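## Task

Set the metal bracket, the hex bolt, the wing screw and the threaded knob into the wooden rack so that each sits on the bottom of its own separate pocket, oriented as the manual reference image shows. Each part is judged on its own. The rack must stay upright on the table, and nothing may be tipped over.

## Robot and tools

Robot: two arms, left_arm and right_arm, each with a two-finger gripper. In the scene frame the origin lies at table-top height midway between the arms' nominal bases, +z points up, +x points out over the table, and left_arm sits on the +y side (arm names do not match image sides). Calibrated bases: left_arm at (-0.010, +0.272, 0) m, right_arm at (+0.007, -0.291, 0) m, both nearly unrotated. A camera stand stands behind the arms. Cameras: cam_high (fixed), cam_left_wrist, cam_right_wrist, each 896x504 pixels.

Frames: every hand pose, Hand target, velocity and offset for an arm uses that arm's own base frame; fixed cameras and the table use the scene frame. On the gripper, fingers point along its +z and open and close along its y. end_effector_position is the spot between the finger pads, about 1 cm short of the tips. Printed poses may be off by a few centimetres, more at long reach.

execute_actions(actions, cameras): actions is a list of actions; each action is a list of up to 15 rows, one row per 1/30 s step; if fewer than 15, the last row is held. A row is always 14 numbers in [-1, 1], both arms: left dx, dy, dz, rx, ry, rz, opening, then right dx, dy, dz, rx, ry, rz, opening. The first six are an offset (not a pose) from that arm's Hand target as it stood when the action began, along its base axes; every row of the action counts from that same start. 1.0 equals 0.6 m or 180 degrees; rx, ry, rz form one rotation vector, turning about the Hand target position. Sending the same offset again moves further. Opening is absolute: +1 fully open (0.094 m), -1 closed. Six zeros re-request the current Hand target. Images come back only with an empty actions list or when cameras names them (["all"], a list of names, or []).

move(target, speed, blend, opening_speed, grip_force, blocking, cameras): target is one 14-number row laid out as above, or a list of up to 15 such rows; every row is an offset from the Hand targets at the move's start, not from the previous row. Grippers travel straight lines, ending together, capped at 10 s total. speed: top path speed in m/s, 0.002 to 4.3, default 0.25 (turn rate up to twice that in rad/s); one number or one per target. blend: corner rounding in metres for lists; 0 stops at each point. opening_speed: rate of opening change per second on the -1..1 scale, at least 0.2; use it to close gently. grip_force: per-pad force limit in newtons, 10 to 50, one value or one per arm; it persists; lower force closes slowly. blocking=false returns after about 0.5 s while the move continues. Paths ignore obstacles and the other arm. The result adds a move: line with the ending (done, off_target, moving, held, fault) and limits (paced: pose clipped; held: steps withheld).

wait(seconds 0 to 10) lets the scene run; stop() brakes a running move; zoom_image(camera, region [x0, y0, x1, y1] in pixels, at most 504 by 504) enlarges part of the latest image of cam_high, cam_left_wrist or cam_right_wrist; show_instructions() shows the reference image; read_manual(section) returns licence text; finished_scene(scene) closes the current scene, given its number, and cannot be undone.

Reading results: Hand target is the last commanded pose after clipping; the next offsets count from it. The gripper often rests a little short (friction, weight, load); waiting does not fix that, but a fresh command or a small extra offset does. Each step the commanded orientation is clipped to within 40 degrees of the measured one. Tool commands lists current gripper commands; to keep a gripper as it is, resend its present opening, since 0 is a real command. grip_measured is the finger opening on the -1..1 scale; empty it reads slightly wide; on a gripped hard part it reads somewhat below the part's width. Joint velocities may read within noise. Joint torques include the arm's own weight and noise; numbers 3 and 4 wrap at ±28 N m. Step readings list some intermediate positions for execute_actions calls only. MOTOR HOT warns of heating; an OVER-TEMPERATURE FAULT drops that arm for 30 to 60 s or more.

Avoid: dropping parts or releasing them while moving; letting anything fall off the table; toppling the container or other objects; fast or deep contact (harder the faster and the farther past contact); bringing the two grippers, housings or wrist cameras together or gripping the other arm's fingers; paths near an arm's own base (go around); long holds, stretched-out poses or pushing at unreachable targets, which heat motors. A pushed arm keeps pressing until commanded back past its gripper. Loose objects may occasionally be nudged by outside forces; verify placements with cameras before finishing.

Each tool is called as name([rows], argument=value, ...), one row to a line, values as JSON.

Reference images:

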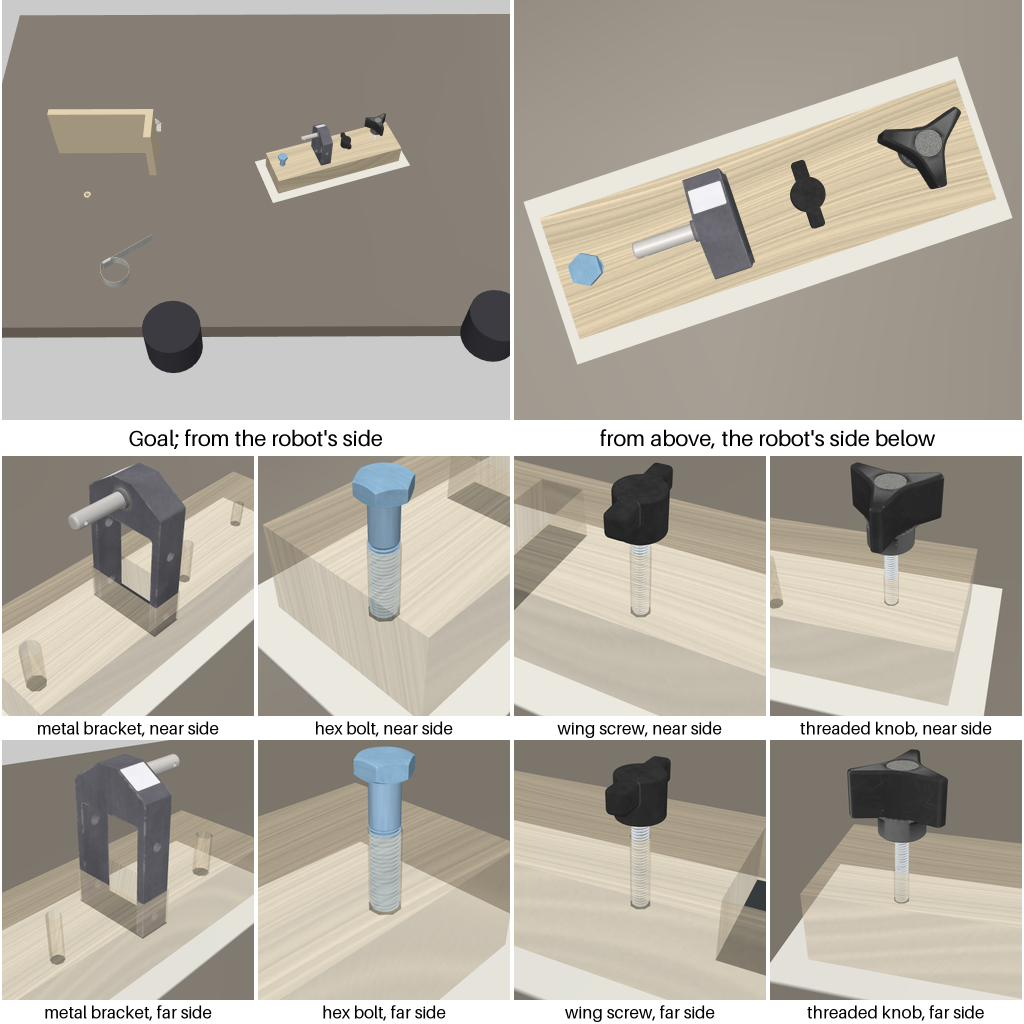

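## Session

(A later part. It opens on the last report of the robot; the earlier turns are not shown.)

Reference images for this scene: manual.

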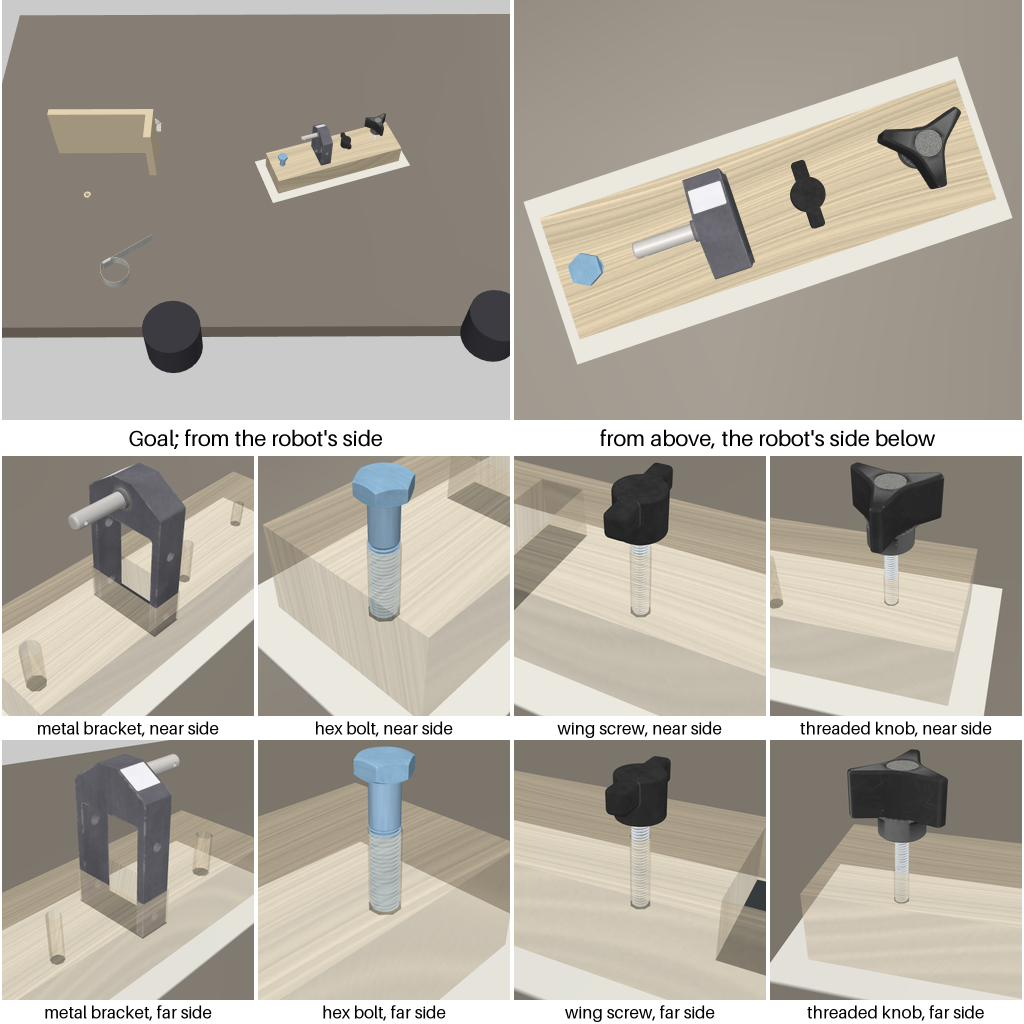

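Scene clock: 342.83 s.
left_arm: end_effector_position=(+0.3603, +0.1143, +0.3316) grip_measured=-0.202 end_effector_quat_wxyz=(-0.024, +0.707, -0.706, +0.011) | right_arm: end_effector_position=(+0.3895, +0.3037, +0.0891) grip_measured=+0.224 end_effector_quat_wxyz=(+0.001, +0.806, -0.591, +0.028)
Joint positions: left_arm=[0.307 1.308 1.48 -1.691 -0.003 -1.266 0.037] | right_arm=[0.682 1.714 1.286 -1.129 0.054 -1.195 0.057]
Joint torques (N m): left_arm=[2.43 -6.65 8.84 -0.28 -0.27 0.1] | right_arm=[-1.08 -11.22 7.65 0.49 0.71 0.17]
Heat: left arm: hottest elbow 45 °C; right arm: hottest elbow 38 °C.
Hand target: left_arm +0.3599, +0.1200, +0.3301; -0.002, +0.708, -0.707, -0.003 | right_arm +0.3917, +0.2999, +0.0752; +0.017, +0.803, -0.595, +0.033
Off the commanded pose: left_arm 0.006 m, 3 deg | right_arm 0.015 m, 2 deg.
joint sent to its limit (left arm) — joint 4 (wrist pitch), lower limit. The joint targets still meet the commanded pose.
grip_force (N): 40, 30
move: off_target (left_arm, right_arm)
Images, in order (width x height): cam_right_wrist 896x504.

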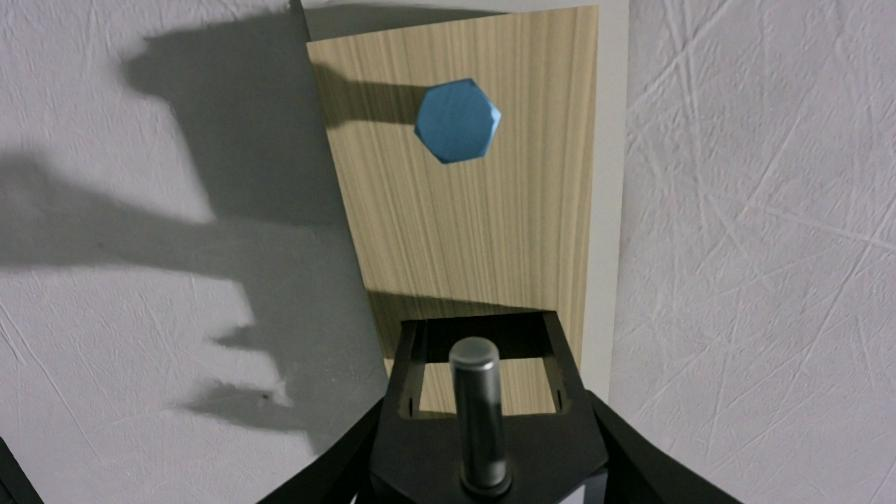

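show_instructions()

zoom_image(camera="cam_right_wrist", region=[380, 290, 580, 430])

Reference images for this scene: manual.

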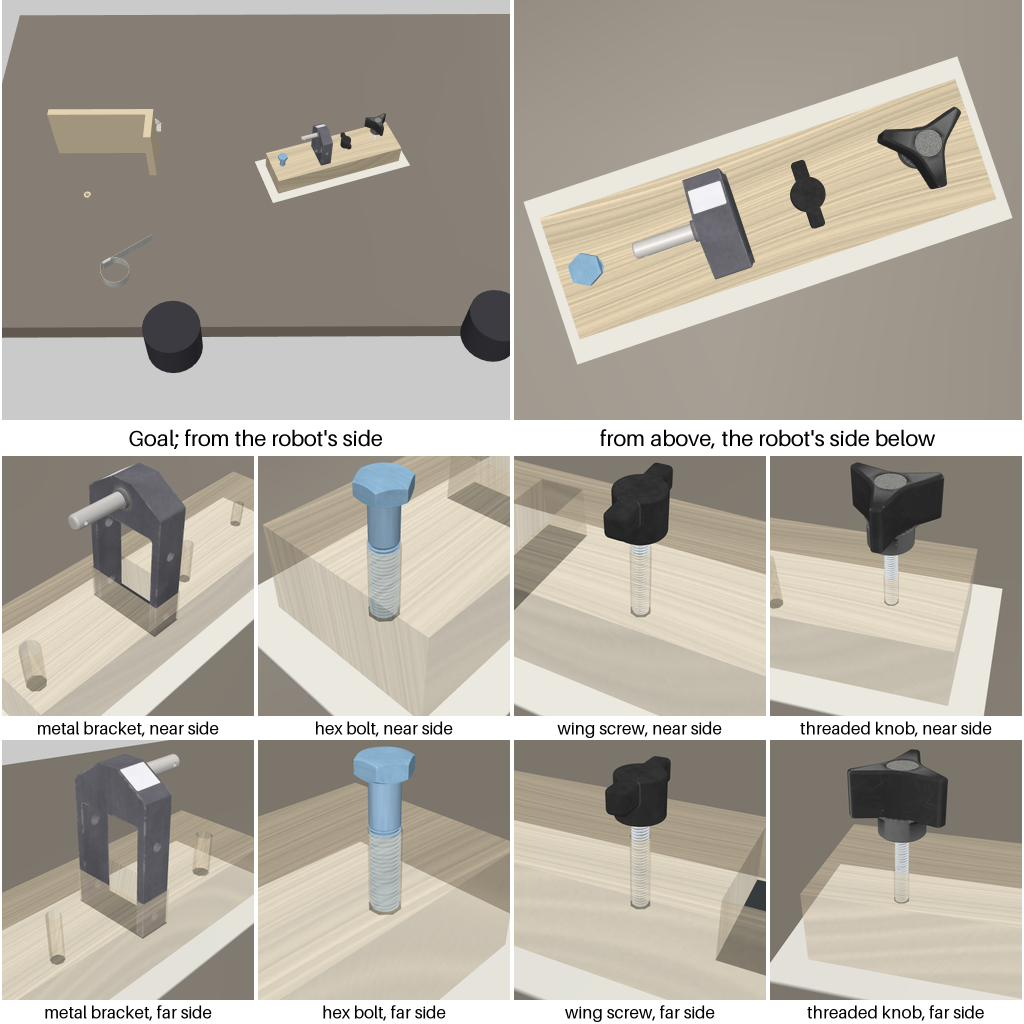

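Scaled by 2.520 from the camera's 896x504 image, which has a finer 1280x720 frame.

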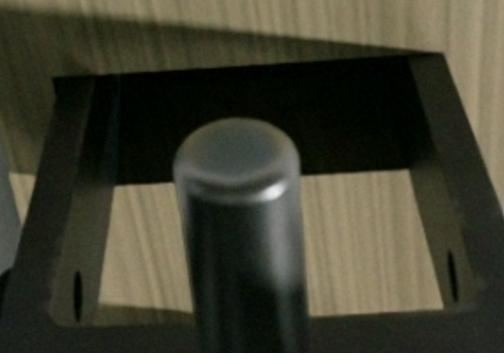

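move([
  [0,0,0,0,0,0,-0.2,-0.0032,-0.001,0.03,0.0042,-0.0132,0,-1],
  [0,0,0,0,0,0,-0.2,-0.0032,-0.001,0.003,0.0042,-0.0132,0,-1],
], speed=0.06, cameras=["cam_right_wrist"])

zoom_image(camera="cam_right_wrist", region=[380, 290, 580, 430])

Scene clock: 346.67 s.
left_arm: end_effector_position=(+0.3603, +0.1143, +0.3316) grip_measured=-0.202 end_effector_quat_wxyz=(-0.024, +0.707, -0.706, +0.011) | right_arm: end_effector_position=(+0.3883, +0.3038, +0.0888) grip_measured=+0.224 end_effector_quat_wxyz=(-0.005, +0.806, -0.591, +0.036)
Joint positions: left_arm=[0.307 1.308 1.48 -1.691 -0.003 -1.266 0.037] | right_arm=[0.689 1.704 1.271 -1.111 0.068 -1.187 0.057]
Joint torques (N m): left_arm=[2.43 -7.06 8.81 -0.36 -0.28 0.1] | right_arm=[-1.14 -12.75 6.11 1.59 0.76 0.15]
Heat: left arm: hottest elbow 44 °C; right arm: hottest elbow 38 °C.
Hand target: left_arm +0.3599, +0.1200, +0.3301; -0.002, +0.708, -0.707, -0.003 | right_arm +0.3898, +0.2993, +0.0770; -0.001, +0.802, -0.595, +0.046
Off the commanded pose: left_arm 0.006 m, 3 deg | right_arm 0.013 m, 1 deg.
joint sent to its limit (left arm) — joint 4 (wrist pitch), lower limit. The joint targets still meet the commanded pose.
grip_force (N): 40, 30
move: off_target (left_arm, right_arm)
Images, in order (width x height): cam_right_wrist 896x504.

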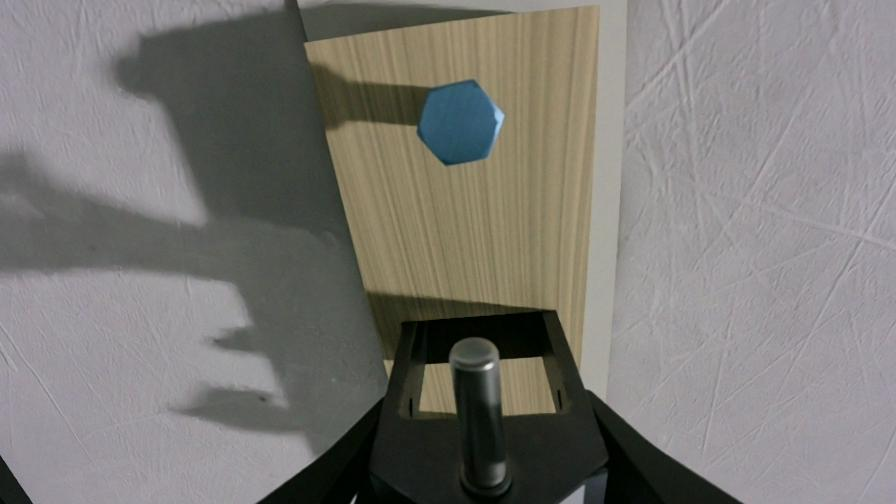

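Scaled by 2.520 from the camera's 896x504 image, which has a finer 1280x720 frame.

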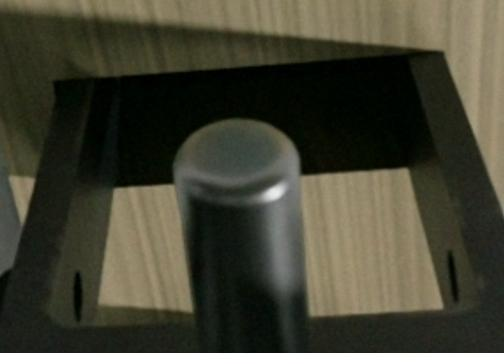

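move([
  [0,0,0,0,0,0,-0.2,0,0,0.0,0,0,0,-1],
  [0,0,0,0,0,0,-0.2,0,0,-0.004,0.005,0.0017,0,-1],
], speed=0.04, grip_force=[40, 12])

Scene clock: 350.90 s.
left_arm: end_effector_position=(+0.3603, +0.1143, +0.3316) grip_measured=-0.202 end_effector_quat_wxyz=(-0.024, +0.707, -0.706, +0.011) | right_arm: end_effector_position=(+0.3878, +0.3038, +0.0886) grip_measured=+0.229 end_effector_quat_wxyz=(-0.008, +0.805, -0.592, +0.036)
Joint positions: left_arm=[0.307 1.308 1.48 -1.691 -0.003 -1.266 0.037] | right_arm=[0.689 1.7 1.264 -1.101 0.067 -1.187 0.058]
Joint torques (N m): left_arm=[2.43 -7.12 8.91 -0.14 -0.27 0.08] | right_arm=[-1.49 -12.57 5.94 1.61 0.25 0.1]
Heat: left arm: hottest elbow 44 °C; right arm: hottest elbow 37 °C.
Hand target: left_arm +0.3599, +0.1200, +0.3301; -0.002, +0.708, -0.707, -0.003 | right_arm +0.3898, +0.2993, +0.0745; -0.005, +0.802, -0.596, +0.039
Off the commanded pose: left_arm 0.006 m, 3 deg | right_arm 0.015 m, 1 deg.
joint sent to its limit (left arm) — joint 4 (wrist pitch), lower limit. The joint targets still meet the commanded pose.
grip_force (N): 40, 12
move: off_target (left_arm, right_arm)

move([
  [0,0,0,0,0,0,-0.2,0,0,0.0158,0,0,0,-1],
  [0,0,0,0,0,0,-0.2,0,0,0.0158,0,0,0,0.6],
], speed=0.05, opening_speed=0.6, cameras=["cam_right_wrist","cam_high"])

Scene clock: 355.83 s.
left_arm: end_effector_position=(+0.3603, +0.1143, +0.3316) grip_measured=-0.202 end_effector_quat_wxyz=(-0.024, +0.707, -0.706, +0.011) | right_arm: end_effector_position=(+0.3866, +0.3020, +0.0871) grip_measured=+0.598 end_effector_quat_wxyz=(-0.006, +0.805, -0.592, +0.037)
Joint positions: left_arm=[0.307 1.308 1.48 -1.691 -0.003 -1.266 0.037] | right_arm=[0.689 1.699 1.259 -1.101 0.07 -1.187 0.075]
Joint torques (N m): left_arm=[2.2 -6.65 8.81 -0.24 -0.27 0.08] | right_arm=[-1.49 -13.16 7.41 0.76 0.11 0.09]
Heat: left arm: hottest elbow 44 °C; right arm: hottest elbow 37 °C.
Hand target: left_arm +0.3599, +0.1200, +0.3301; -0.002, +0.708, -0.707, -0.003 | right_arm +0.3898, +0.2993, +0.0840; -0.005, +0.802, -0.596, +0.039
Off the commanded pose: left_arm 0.006 m, 3 deg | right_arm 0.005 m, 1 deg.
joint sent to its limit (left arm) — joint 4 (wrist pitch), lower limit. The joint targets still meet the commanded pose.
grip_force (N): 40, 12
move: off_target (left_arm)
Images, in order (width x height): cam_high 896x504, cam_right_wrist 896x504.

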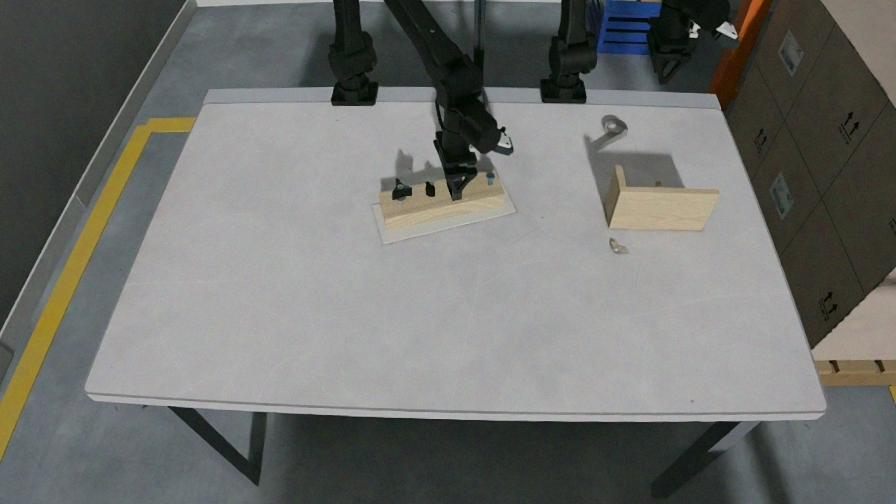

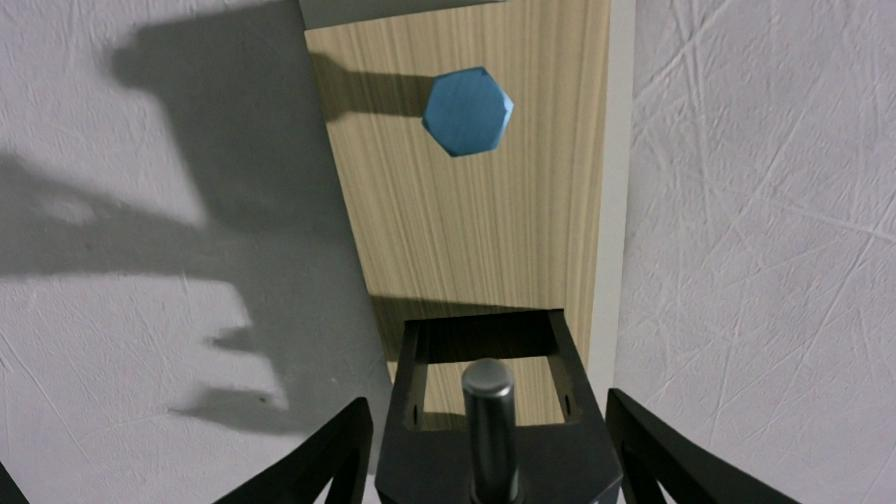

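move([
  [0,0,0,0,0,0,-0.2,0,0,0.004,0,0,0,0.95],
  [0,0,0,0,0,0,-0.2,0.02,0.015,0.07,0,0,0,0.95],
  [0,0,0,0,0,0,-0.2,0.02,0.015,0.22,0,0,0,0.95],
], speed=[0.05,0.08,0.2], blend=[0,0.01,0], cameras=["cam_right_wrist"])

Scene clock: 358.57 s.
left_arm: end_effector_position=(+0.3603, +0.1143, +0.3316) grip_measured=-0.202 end_effector_quat_wxyz=(-0.024, +0.707, -0.706, +0.011) | right_arm: end_effector_position=(+0.3873, +0.3026, +0.1929) grip_measured=+0.949 end_effector_quat_wxyz=(+0.018, +0.806, -0.591, +0.031)
Joint positions: left_arm=[0.307 1.308 1.48 -1.691 -0.003 -1.266 0.037] | right_arm=[0.689 1.65 1.486 -1.426 0.07 -1.187 0.092]
Joint torques (N m): left_arm=[2.14 -7.3 8.81 -0.35 -0.25 0.09] | right_arm=[-1.55 -13.8 12.64 0.16 0.12 0.07]
Heat: left arm: hottest elbow 44 °C; right arm: hottest elbow 37 °C.
Hand target: left_arm +0.3599, +0.1200, +0.3301; -0.002, +0.708, -0.707, -0.003 | right_arm +0.4019, +0.3083, +0.2160; -0.005, +0.802, -0.596, +0.039
Off the commanded pose: left_arm 0.006 m, 3 deg | right_arm 0.028 m, 3 deg.
joint sent to its limit (left arm) — joint 4 (wrist pitch), lower limit. The joint targets still meet the commanded pose.
grip_force (N): 40, 12
move: off_target (left_arm, right_arm)
Images, in order (width x height): cam_right_wrist 896x504.

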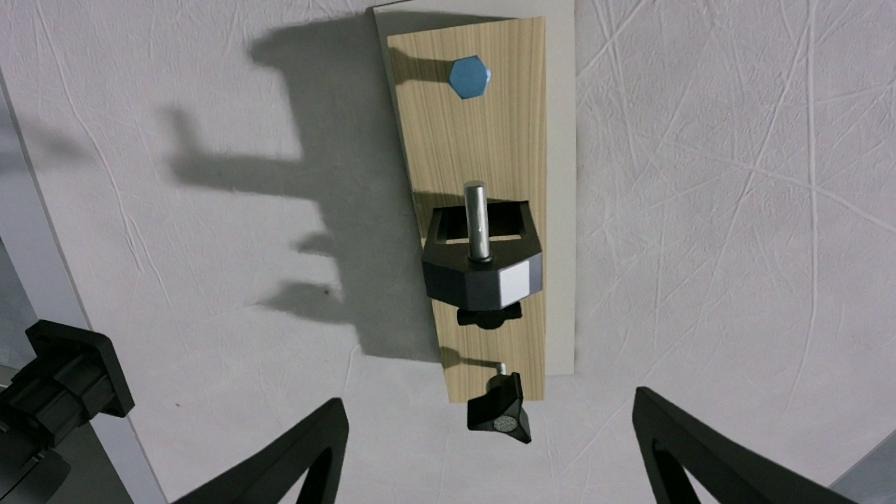

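zoom_image(camera="cam_right_wrist", region=[380, 160, 590, 340])

Scaled by 2.400 from the camera's 896x504 image, which has a finer 1280x720 frame.

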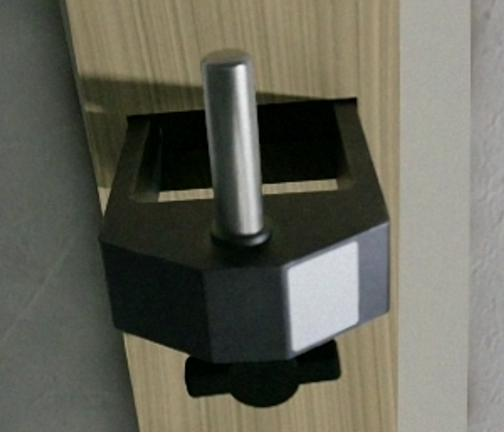

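show_instructions()

Reference images for this scene: manual.

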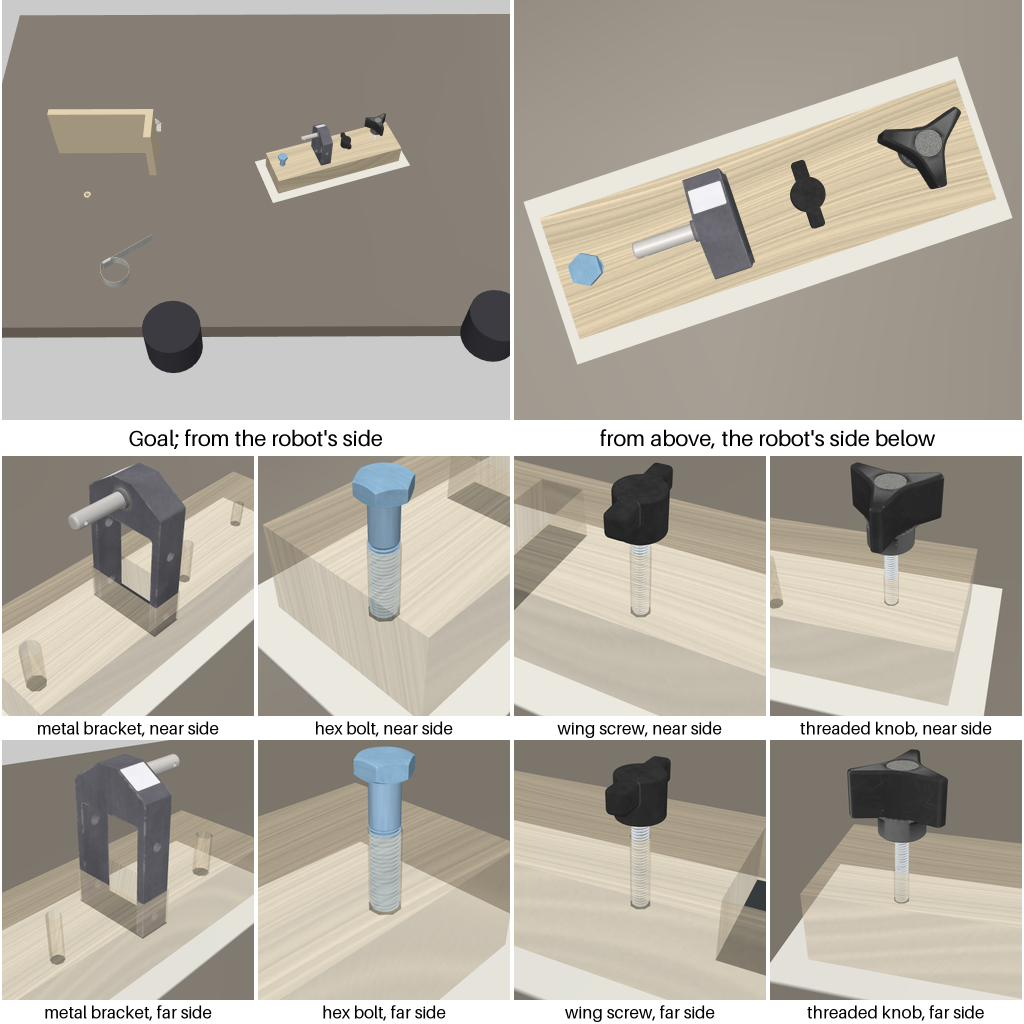

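move([
  [0,0,0,0,0,0,-0.2,-0.0182,-0.0138,-0.065,0,0,0,-1],
  [0,0,0,0,0,0,-0.2,-0.0182,-0.0138,-0.1017,0,0,0,-1],
], speed=[0.15,0.05], cameras=["cam_right_wrist"])

Scene clock: 368.83 s.
left_arm: end_effector_position=(+0.3603, +0.1143, +0.3316) grip_measured=-0.202 end_effector_quat_wxyz=(-0.024, +0.707, -0.706, +0.011) | right_arm: end_effector_position=(+0.3868, +0.3021, +0.1532) grip_measured=-0.129 end_effector_quat_wxyz=(+0.002, +0.806, -0.591, +0.036)
Joint positions: left_arm=[0.307 1.308 1.48 -1.691 -0.003 -1.266 0.037] | right_arm=[0.689 1.649 1.378 -1.286 0.07 -1.187 0.041]
Joint velocities: left_arm=[within noise] | right_arm=[-0.024 -0.015 -0.002 0.007 -0.007 0.007 -0.008]
Joint torques (N m): left_arm=[2.2 -7.06 8.81 -0.24 -0.27 0.07] | right_arm=[-1.49 -13.98 7.82 0.92 0.11 0.09]
Heat: left arm: hottest elbow 44 °C; right arm: hottest elbow 37 °C.
Hand target: left_arm +0.3599, +0.1200, +0.3301; -0.002, +0.708, -0.707, -0.003 | right_arm +0.3909, +0.3000, +0.1550; -0.005, +0.802, -0.596, +0.039
Off the commanded pose: left_arm 0.006 m, 3 deg | right_arm 0.005 m, 1 deg.
joint sent to its limit (left arm) — joint 4 (wrist pitch), lower limit.
grip_force (N): 40, 12
move: moving (right_arm; no rest 5 s after the path's end), off_target (left_arm)
Images, in order (width x height): cam_right_wrist 896x504.

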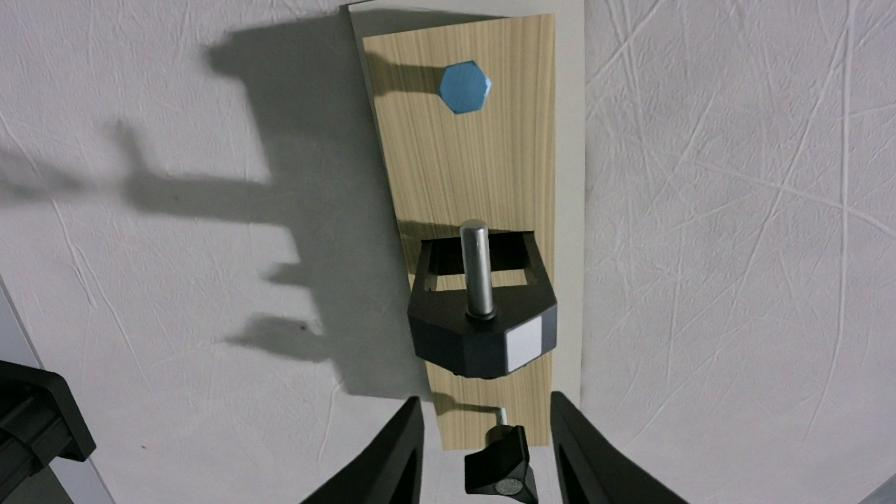

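move([
  [0,0,0,0,0,0,-0.2,0,0,-0.025,0,0,0,-1],
  [0,0,0,0,0,0,-0.2,0,0,-0.0617,0,0,0,-1],
], speed=[0.02,0.02], grip_force=[40,40], cameras=["cam_right_wrist"])

Scene clock: 371.77 s.
left_arm: end_effector_position=(+0.3603, +0.1143, +0.3316) grip_measured=-0.202 end_effector_quat_wxyz=(-0.024, +0.707, -0.706, +0.011) | right_arm: end_effector_position=(+0.3887, +0.3037, +0.1325) grip_measured=-0.984 end_effector_quat_wxyz=(-0.012, +0.805, -0.592, +0.039)
Joint positions: left_arm=[0.307 1.308 1.48 -1.691 -0.003 -1.266 0.037] | right_arm=[0.689 1.653 1.327 -1.202 0.07 -1.187 0.001]
Joint torques (N m): left_arm=[2.14 -6.77 8.8 -0.21 -0.3 0.09] | right_arm=[-1.49 -11.75 6.68 1.28 0.1 0.09]
Heat: left arm: hottest elbow 44 °C; right arm: hottest elbow 37 °C.
Hand target: left_arm +0.3599, +0.1200, +0.3301; -0.002, +0.708, -0.707, -0.003 | right_arm +0.3909, +0.3000, +0.1180; -0.005, +0.802, -0.596, +0.039
Off the commanded pose: left_arm 0.006 m, 3 deg | right_arm 0.015 m, 1 deg.
joint sent to its limit (left arm) — joint 4 (wrist pitch), lower limit. The joint targets still meet the commanded pose.
grip_force (N): 40, 40
move: off_target (left_arm, right_arm)
Images, in order (width x height): cam_right_wrist 896x504.

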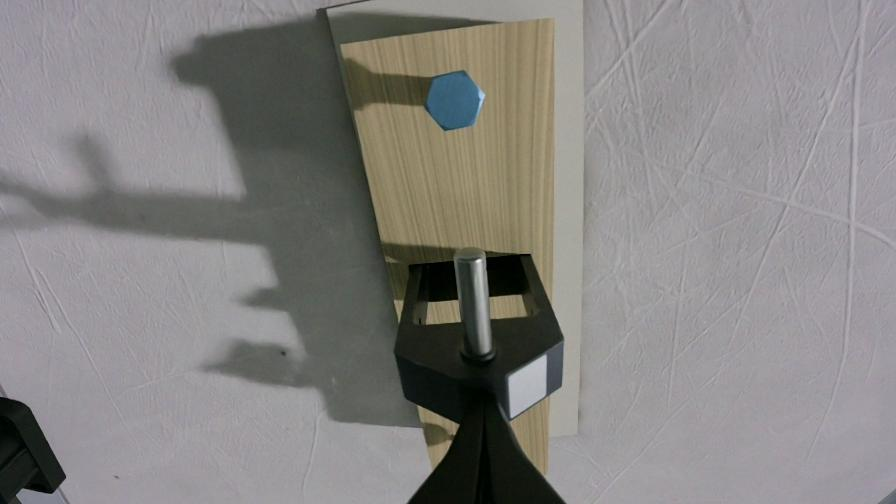

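move(target=[0,0,0,0,0,0,-0.2,0,0,-0.03,0,0,0,-1], speed=0.03)

wait(seconds=1, cameras=["cam_right_wrist"])

Scene clock: 373.17 s.
left_arm: end_effector_position=(+0.3603, +0.1143, +0.3316) grip_measured=-0.202 end_effector_quat_wxyz=(-0.024, +0.707, -0.706, +0.011) | right_arm: end_effector_position=(+0.3915, +0.3060, +0.1312) grip_measured=-0.984 end_effector_quat_wxyz=(-0.026, +0.804, -0.592, +0.043)
Joint positions: left_arm=[0.307 1.308 1.48 -1.691 -0.003 -1.266 0.037] | right_arm=[0.689 1.646 1.313 -1.166 0.07 -1.187 0.001]
Joint torques (N m): left_arm=[2.32 -6.59 8.76 -0.27 -0.29 0.08] | right_arm=[-1.49 -9.82 5.42 1.63 0.1 0.1]
Heat: left arm: hottest elbow 44 °C; right arm: hottest elbow 37 °C.
Hand target: left_arm +0.3599, +0.1200, +0.3301; -0.002, +0.708, -0.707, -0.003 | right_arm +0.3908, +0.3000, +0.0998; -0.005, +0.802, -0.596, +0.039
Off the commanded pose: left_arm 0.006 m, 3 deg | right_arm 0.032 m, 2 deg.
joint sent to its limit (left arm) — joint 4 (wrist pitch), lower limit. The joint targets still meet the commanded pose.
grip_force (N): 40, 40
move: off_target (left_arm, right_arm)

Scene clock: 374.17 s.
left_arm: end_effector_position=(+0.3603, +0.1143, +0.3316) grip_measured=-0.202 end_effector_quat_wxyz=(-0.024, +0.707, -0.706, +0.011) | right_arm: end_effector_position=(+0.3915, +0.3060, +0.1312) grip_measured=-0.984 end_effector_quat_wxyz=(-0.026, +0.804, -0.592, +0.043)
Joint positions: left_arm=[0.307 1.308 1.48 -1.691 -0.003 -1.266 0.037] | right_arm=[0.689 1.646 1.313 -1.166 0.07 -1.187 0.001]
Joint torques (N m): left_arm=[2.2 -6.71 8.8 -0.25 -0.26 0.09] | right_arm=[-1.55 -9.82 5.42 1.63 0.1 0.09]
Heat: left arm: hottest elbow 44 °C; right arm: hottest elbow 37 °C.
Hand target: left_arm +0.3599, +0.1200, +0.3301; -0.002, +0.708, -0.707, -0.003 | right_arm +0.3908, +0.3000, +0.0998; -0.005, +0.802, -0.596, +0.039
Tool commands: left_gripper/opening=-0.2 right_gripper/opening=-1.0
Off the commanded pose: left_arm 0.006 m, 3 deg | right_arm 0.032 m, 2 deg.
grip_force (N): 40, 40
wait: 1.00 s; at rest by 0.17 s
Images, in order (width x height): cam_right_wrist 896x504.

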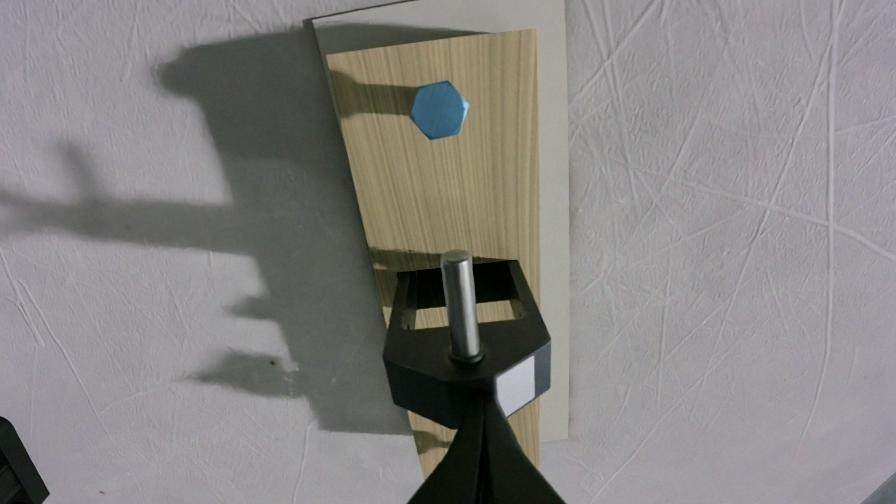

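move([
  [0,0,0,0,0,0,-0.2,0,0,0.1,0,0,0,-1],
  [0,0,0,0,0,0,-0.2,-0.16,0.065,0.22,-0.1239,-0.0930,0.2857,-1],
], speed=[0.1,0.2], blend=[0.01,0], cameras=["cam_right_wrist"])

Scene clock: 380.30 s.
left_arm: end_effector_position=(+0.3603, +0.1143, +0.3316) grip_measured=-0.202 end_effector_quat_wxyz=(-0.024, +0.707, -0.706, +0.011) | right_arm: end_effector_position=(+0.2992, +0.3392, +0.2242) grip_measured=-0.984 end_effector_quat_wxyz=(+0.051, +0.951, -0.175, +0.251)
Joint positions: left_arm=[0.307 1.308 1.48 -1.691 -0.003 -1.266 0.037] | right_arm=[1.038 1.463 1.292 -1.314 0.511 -1.761 0.001]
Joint torques (N m): left_arm=[2.37 -6.65 8.8 -0.27 -0.28 0.06] | right_arm=[-0.38 -12.75 8.09 0.46 0.45 -0.08]
Heat: left arm: hottest elbow 44 °C; right arm: hottest elbow 37 °C.
Hand target: left_arm +0.3599, +0.1200, +0.3301; -0.002, +0.708, -0.707, -0.003 | right_arm +0.2950, +0.3389, +0.2320; +0.045, +0.951, -0.167, +0.255
Off the commanded pose: left_arm 0.006 m, 3 deg | right_arm 0.009 m, 1 deg.
joint sent to its limit (left arm) — joint 4 (wrist pitch), lower limit. The joint targets still meet the commanded pose.
grip_force (N): 40, 40
move: off_target (left_arm)
Images, in order (width x height): cam_right_wrist 896x504.

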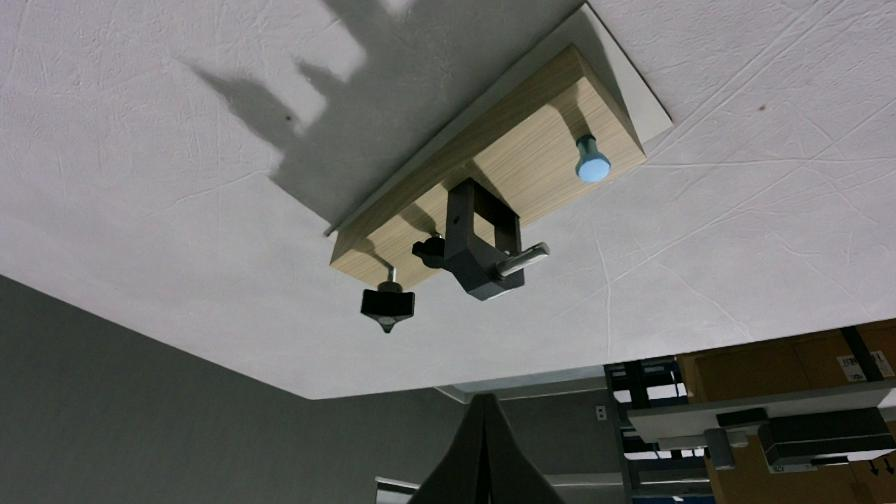

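zoom_image(camera="cam_right_wrist", region=[420, 160, 560, 310])

Scaled by 3.360 from the camera's 896x504 image, which has a finer 1280x720 frame.

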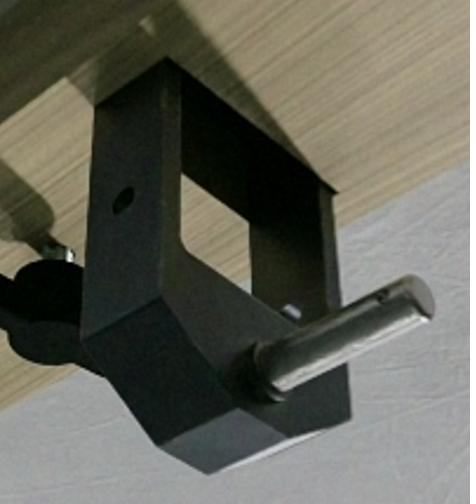

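move(target=[0,0,0,0,0,0,-0.2,0.2267,-0.2217,-0.03,0.2148,0.2075,-0.2687,-1], speed=0.2, cameras=["cam_right_wrist"])

Scene clock: 386.60 s.
left_arm: end_effector_position=(+0.3603, +0.1143, +0.3316) grip_measured=-0.202 end_effector_quat_wxyz=(-0.024, +0.707, -0.706, +0.011) | right_arm: end_effector_position=(+0.4137, +0.2030, +0.1962) grip_measured=-0.984 end_effector_quat_wxyz=(-0.096, +0.797, -0.573, -0.163)
Joint positions: left_arm=[0.307 1.308 1.48 -1.691 -0.003 -1.266 0.037] | right_arm=[0.317 1.576 1.372 -1.407 -0.379 -1.585 0.001]
Joint torques (N m): left_arm=[2.32 -7 8.81 -0.23 -0.3 0.08] | right_arm=[-1.55 -11.63 12.66 0.05 -0.5 0.15]
Heat: left arm: hottest elbow 44 °C; right arm: hottest elbow 38 °C.
Hand target: left_arm +0.3599, +0.1200, +0.3301; -0.002, +0.708, -0.707, -0.003 | right_arm +0.4309, +0.2059, +0.2139; -0.112, +0.794, -0.577, -0.154
Off the commanded pose: left_arm 0.006 m, 3 deg | right_arm 0.025 m, 2 deg.
joint sent to its limit (left arm) — joint 4 (wrist pitch), lower limit. The joint targets still meet the commanded pose.
grip_force (N): 40, 40
move: off_target (left_arm, right_arm)
Images, in order (width x height): cam_right_wrist 896x504.

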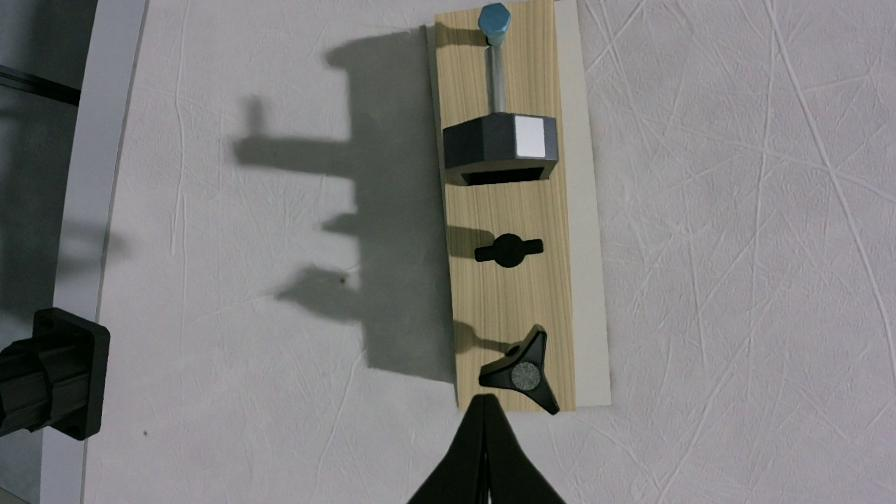

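zoom_image(camera="cam_right_wrist", region=[410, 100, 620, 420])

Scaled by 1.575 from the camera's 896x504 image, which has a finer 1280x720 frame.

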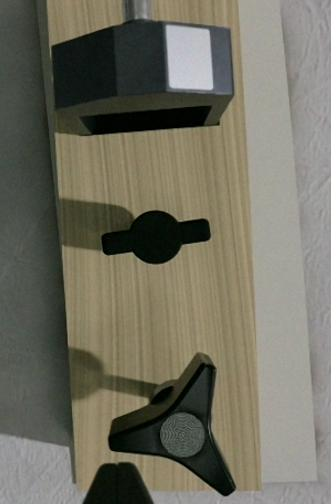

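finished_scene(scene=2)

The scene is finished: the task was done.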